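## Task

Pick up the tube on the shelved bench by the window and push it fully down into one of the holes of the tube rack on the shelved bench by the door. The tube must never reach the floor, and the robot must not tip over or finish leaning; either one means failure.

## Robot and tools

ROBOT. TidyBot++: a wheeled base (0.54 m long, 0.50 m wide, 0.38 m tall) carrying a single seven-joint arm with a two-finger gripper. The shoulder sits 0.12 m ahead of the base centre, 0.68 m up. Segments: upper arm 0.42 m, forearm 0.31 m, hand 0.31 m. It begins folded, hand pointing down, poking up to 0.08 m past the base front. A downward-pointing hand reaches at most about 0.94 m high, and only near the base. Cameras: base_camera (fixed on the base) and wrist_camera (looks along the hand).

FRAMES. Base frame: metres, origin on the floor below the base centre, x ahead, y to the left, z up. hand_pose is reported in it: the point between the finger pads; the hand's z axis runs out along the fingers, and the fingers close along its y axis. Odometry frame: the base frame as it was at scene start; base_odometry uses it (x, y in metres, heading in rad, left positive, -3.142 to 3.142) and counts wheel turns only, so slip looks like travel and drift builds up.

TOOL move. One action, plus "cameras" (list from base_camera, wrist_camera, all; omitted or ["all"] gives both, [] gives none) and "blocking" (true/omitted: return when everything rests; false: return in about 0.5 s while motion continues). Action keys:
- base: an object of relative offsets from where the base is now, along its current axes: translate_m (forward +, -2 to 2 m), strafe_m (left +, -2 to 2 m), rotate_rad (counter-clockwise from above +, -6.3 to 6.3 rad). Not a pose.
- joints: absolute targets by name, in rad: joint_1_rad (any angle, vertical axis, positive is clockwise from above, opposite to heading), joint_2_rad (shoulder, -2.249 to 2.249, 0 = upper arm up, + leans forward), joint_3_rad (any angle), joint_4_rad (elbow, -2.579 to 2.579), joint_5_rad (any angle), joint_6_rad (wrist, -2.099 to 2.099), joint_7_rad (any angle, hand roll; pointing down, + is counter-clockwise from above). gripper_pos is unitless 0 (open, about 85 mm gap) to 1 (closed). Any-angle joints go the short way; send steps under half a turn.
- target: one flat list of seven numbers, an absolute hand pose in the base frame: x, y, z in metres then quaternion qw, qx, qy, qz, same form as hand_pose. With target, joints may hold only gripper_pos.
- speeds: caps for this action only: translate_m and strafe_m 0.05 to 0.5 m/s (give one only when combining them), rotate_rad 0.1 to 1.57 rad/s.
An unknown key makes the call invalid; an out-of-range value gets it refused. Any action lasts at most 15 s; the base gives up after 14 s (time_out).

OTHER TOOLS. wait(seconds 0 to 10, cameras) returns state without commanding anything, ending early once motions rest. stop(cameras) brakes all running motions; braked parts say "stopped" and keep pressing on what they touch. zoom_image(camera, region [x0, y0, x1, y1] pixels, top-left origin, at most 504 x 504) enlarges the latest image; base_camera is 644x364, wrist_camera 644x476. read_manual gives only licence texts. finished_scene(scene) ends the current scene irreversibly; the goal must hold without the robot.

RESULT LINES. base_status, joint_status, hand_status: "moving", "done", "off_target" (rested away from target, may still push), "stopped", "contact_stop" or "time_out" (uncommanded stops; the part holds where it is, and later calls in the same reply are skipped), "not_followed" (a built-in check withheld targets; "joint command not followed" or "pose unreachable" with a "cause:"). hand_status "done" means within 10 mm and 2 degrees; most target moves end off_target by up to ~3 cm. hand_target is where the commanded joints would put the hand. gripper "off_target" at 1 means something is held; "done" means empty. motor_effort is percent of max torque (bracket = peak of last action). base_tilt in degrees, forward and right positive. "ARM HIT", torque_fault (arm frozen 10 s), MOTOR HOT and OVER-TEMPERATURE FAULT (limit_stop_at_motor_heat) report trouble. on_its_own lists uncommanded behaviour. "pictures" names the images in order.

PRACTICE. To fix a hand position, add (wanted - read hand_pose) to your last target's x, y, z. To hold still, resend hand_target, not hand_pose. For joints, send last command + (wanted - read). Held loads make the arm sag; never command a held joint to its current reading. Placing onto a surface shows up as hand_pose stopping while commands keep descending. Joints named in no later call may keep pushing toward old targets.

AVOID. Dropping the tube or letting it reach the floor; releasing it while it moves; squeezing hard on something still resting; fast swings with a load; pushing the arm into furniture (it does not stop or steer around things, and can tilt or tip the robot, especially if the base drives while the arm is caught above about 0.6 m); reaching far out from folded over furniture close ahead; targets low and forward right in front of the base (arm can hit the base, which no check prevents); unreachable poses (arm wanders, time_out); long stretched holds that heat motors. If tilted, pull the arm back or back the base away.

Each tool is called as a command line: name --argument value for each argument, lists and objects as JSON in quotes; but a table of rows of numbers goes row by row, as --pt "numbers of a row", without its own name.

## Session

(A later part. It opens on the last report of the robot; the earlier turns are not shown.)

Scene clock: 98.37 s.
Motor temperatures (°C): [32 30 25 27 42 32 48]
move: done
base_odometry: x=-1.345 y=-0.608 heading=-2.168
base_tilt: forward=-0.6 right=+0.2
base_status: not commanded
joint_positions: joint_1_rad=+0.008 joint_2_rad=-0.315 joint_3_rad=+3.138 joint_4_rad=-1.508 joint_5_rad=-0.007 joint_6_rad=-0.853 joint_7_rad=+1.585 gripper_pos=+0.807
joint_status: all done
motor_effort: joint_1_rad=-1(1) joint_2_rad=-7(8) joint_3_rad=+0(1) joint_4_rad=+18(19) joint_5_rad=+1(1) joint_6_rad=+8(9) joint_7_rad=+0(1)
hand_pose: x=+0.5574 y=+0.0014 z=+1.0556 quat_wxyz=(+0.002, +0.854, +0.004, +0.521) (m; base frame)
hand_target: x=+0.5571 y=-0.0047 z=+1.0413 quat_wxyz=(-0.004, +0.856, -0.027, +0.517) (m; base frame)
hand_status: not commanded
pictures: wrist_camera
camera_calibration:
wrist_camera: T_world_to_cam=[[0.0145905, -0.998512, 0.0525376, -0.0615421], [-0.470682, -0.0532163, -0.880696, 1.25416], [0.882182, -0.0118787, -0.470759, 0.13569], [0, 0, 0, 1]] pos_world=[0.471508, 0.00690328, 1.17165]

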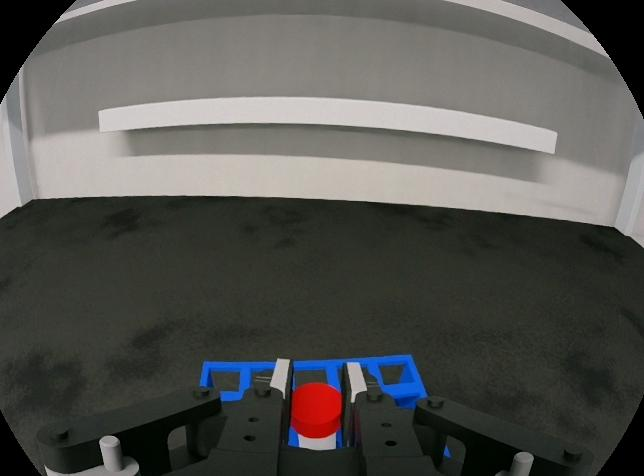

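move --joints '{"joint_2_rad":-0.318,"joint_4_rad":-1.515,"joint_6_rad":-0.86}' --cameras '[]'

move --joints '{"gripper_pos":0.6}' --cameras '["wrist_camera"]'

zoom_image --camera "wrist_camera" --region '[240, 340, 400, 460]'

Scene clock: 100.00 s.
Motor temperatures (°C): [32 30 25 27 42 32 48]
move: done
base_odometry: x=-1.345 y=-0.608 heading=-2.168
base_tilt: forward=-0.6 right=+0.2
base_status: not commanded
joint_positions: joint_1_rad=+0.008 joint_2_rad=-0.315 joint_3_rad=+3.138 joint_4_rad=-1.508 joint_5_rad=-0.007 joint_6_rad=-0.853 joint_7_rad=+1.585 gripper_pos=+0.807
joint_status: all done
motor_effort: joint_1_rad=+0(1) joint_2_rad=-7(8) joint_3_rad=+0(1) joint_4_rad=+17(18) joint_5_rad=+1(1) joint_6_rad=+7(8) joint_7_rad=+0(1)
hand_pose: x=+0.5574 y=+0.0014 z=+1.0555 quat_wxyz=(+0.002, +0.854, +0.004, +0.521) (m; base frame)
hand_target: x=+0.5553 y=-0.0049 z=+1.0509 quat_wxyz=(-0.004, +0.856, -0.027, +0.516) (m; base frame)
hand_status: not commanded
pictures: none
No camera images: "cameras" was empty.

Scene clock: 100.70 s.
Motor temperatures (°C): [32 30 25 27 42 32 48]
move: done
base_odometry: x=-1.345 y=-0.608 heading=-2.168
base_tilt: forward=-0.6 right=+0.2
base_status: not commanded
joint_positions: joint_1_rad=+0.008 joint_2_rad=-0.315 joint_3_rad=+3.138 joint_4_rad=-1.508 joint_5_rad=-0.007 joint_6_rad=-0.853 joint_7_rad=+1.585 gripper_pos=+0.600
joint_status: all done
motor_effort: joint_1_rad=-1(1) joint_2_rad=-8(9) joint_3_rad=+0(1) joint_4_rad=+19(19) joint_5_rad=+1(1) joint_6_rad=+8(8) joint_7_rad=+0(1)
hand_pose: x=+0.5574 y=+0.0014 z=+1.0555 quat_wxyz=(+0.002, +0.854, +0.004, +0.521) (m; base frame)
hand_target: x=+0.5553 y=-0.0049 z=+1.0509 quat_wxyz=(-0.004, +0.856, -0.027, +0.516) (m; base frame)
hand_status: not commanded
pictures: wrist_camera
camera_calibration:
wrist_camera: T_world_to_cam=[[0.0146015, -0.998512, 0.0525338, -0.0615388], [-0.470865, -0.0532157, -0.880599, 1.25407], [0.882084, -0.0118783, -0.470942, 0.135901], [0, 0, 0, 1]] pos_world=[0.471519, 0.0069032, 1.17157]

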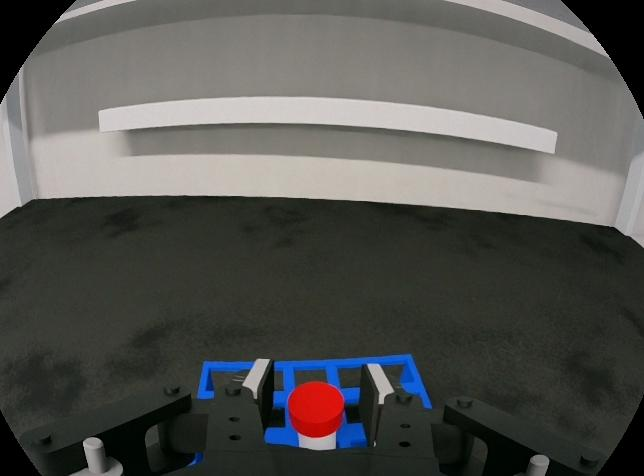

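Scaled by 3.150.

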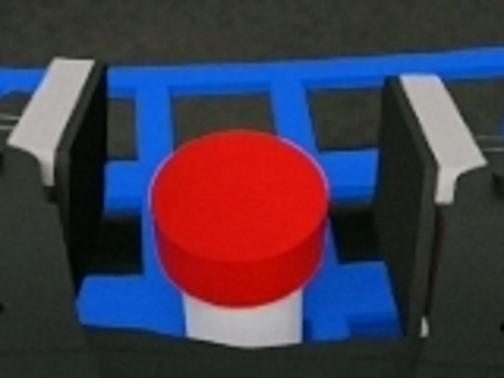

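move --base '{"translate_m": -0.2}' --speeds '{"translate_m": 0.15}'

Scene clock: 103.20 s.
Motor temperatures (°C): [32 30 25 27 42 32 48]
move: done
base_odometry: x=-1.233 y=-0.443 heading=-2.168
base_tilt: forward=-0.6 right=+0.2
base_status: done
joint_positions: joint_1_rad=+0.008 joint_2_rad=-0.321 joint_3_rad=+3.138 joint_4_rad=-1.508 joint_5_rad=-0.005 joint_6_rad=-0.853 joint_7_rad=+1.585 gripper_pos=+0.600
joint_status: not commanded
motor_effort: joint_1_rad=+0(2) joint_2_rad=-8(13) joint_3_rad=-1(1) joint_4_rad=+19(20) joint_5_rad=+1(1) joint_6_rad=+8(9) joint_7_rad=+0(1)
hand_pose: x=+0.5554 y=+0.0010 z=+1.0578 quat_wxyz=(+0.003, +0.852, +0.004, +0.523) (m; base frame)
hand_target: x=+0.5553 y=-0.0049 z=+1.0509 quat_wxyz=(-0.004, +0.856, -0.027, +0.516) (m; base frame)
hand_status: not commanded
pictures: base_camera, wrist_camera
camera_calibration:
wrist_camera: T_world_to_cam=[[0.0136367, -0.998429, 0.0543461, -0.0634255], [-0.466166, -0.0544312, -0.883021, 1.25512], [0.884592, -0.0132928, -0.466175, 0.132348], [0, 0, 0, 1]] pos_world=[0.468884, 0.00675113, 1.17344]

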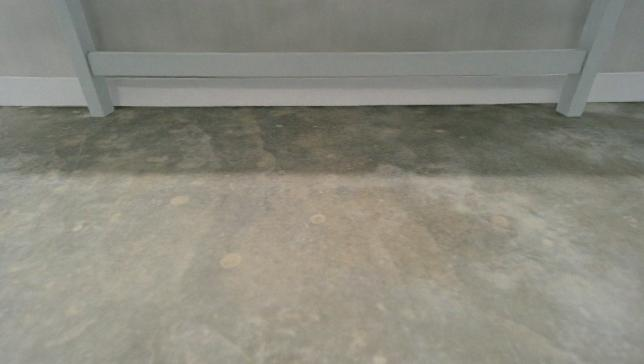

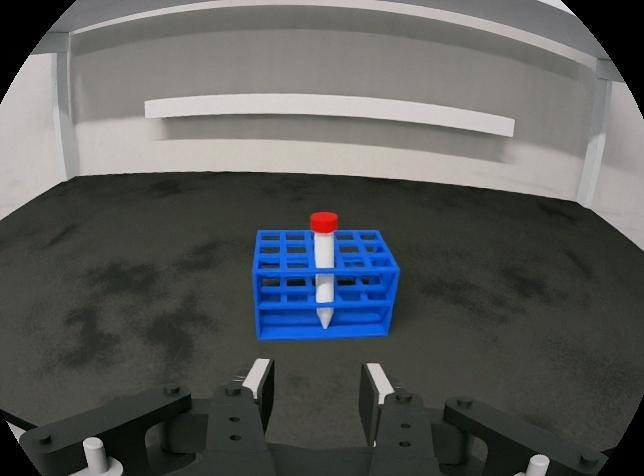

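zoom_image --camera "wrist_camera" --region '[230, 190, 420, 350]'

Scaled by 2.653.

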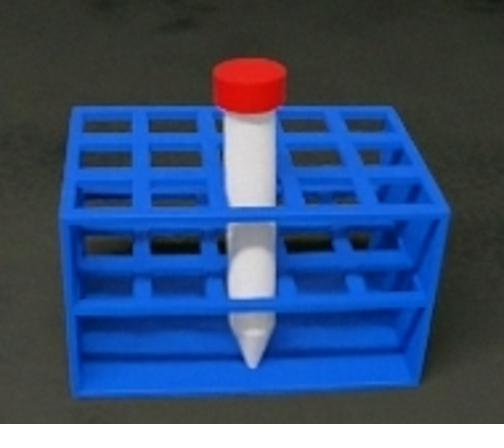

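finished_scene --scene 2

The scene is finished: the task was done.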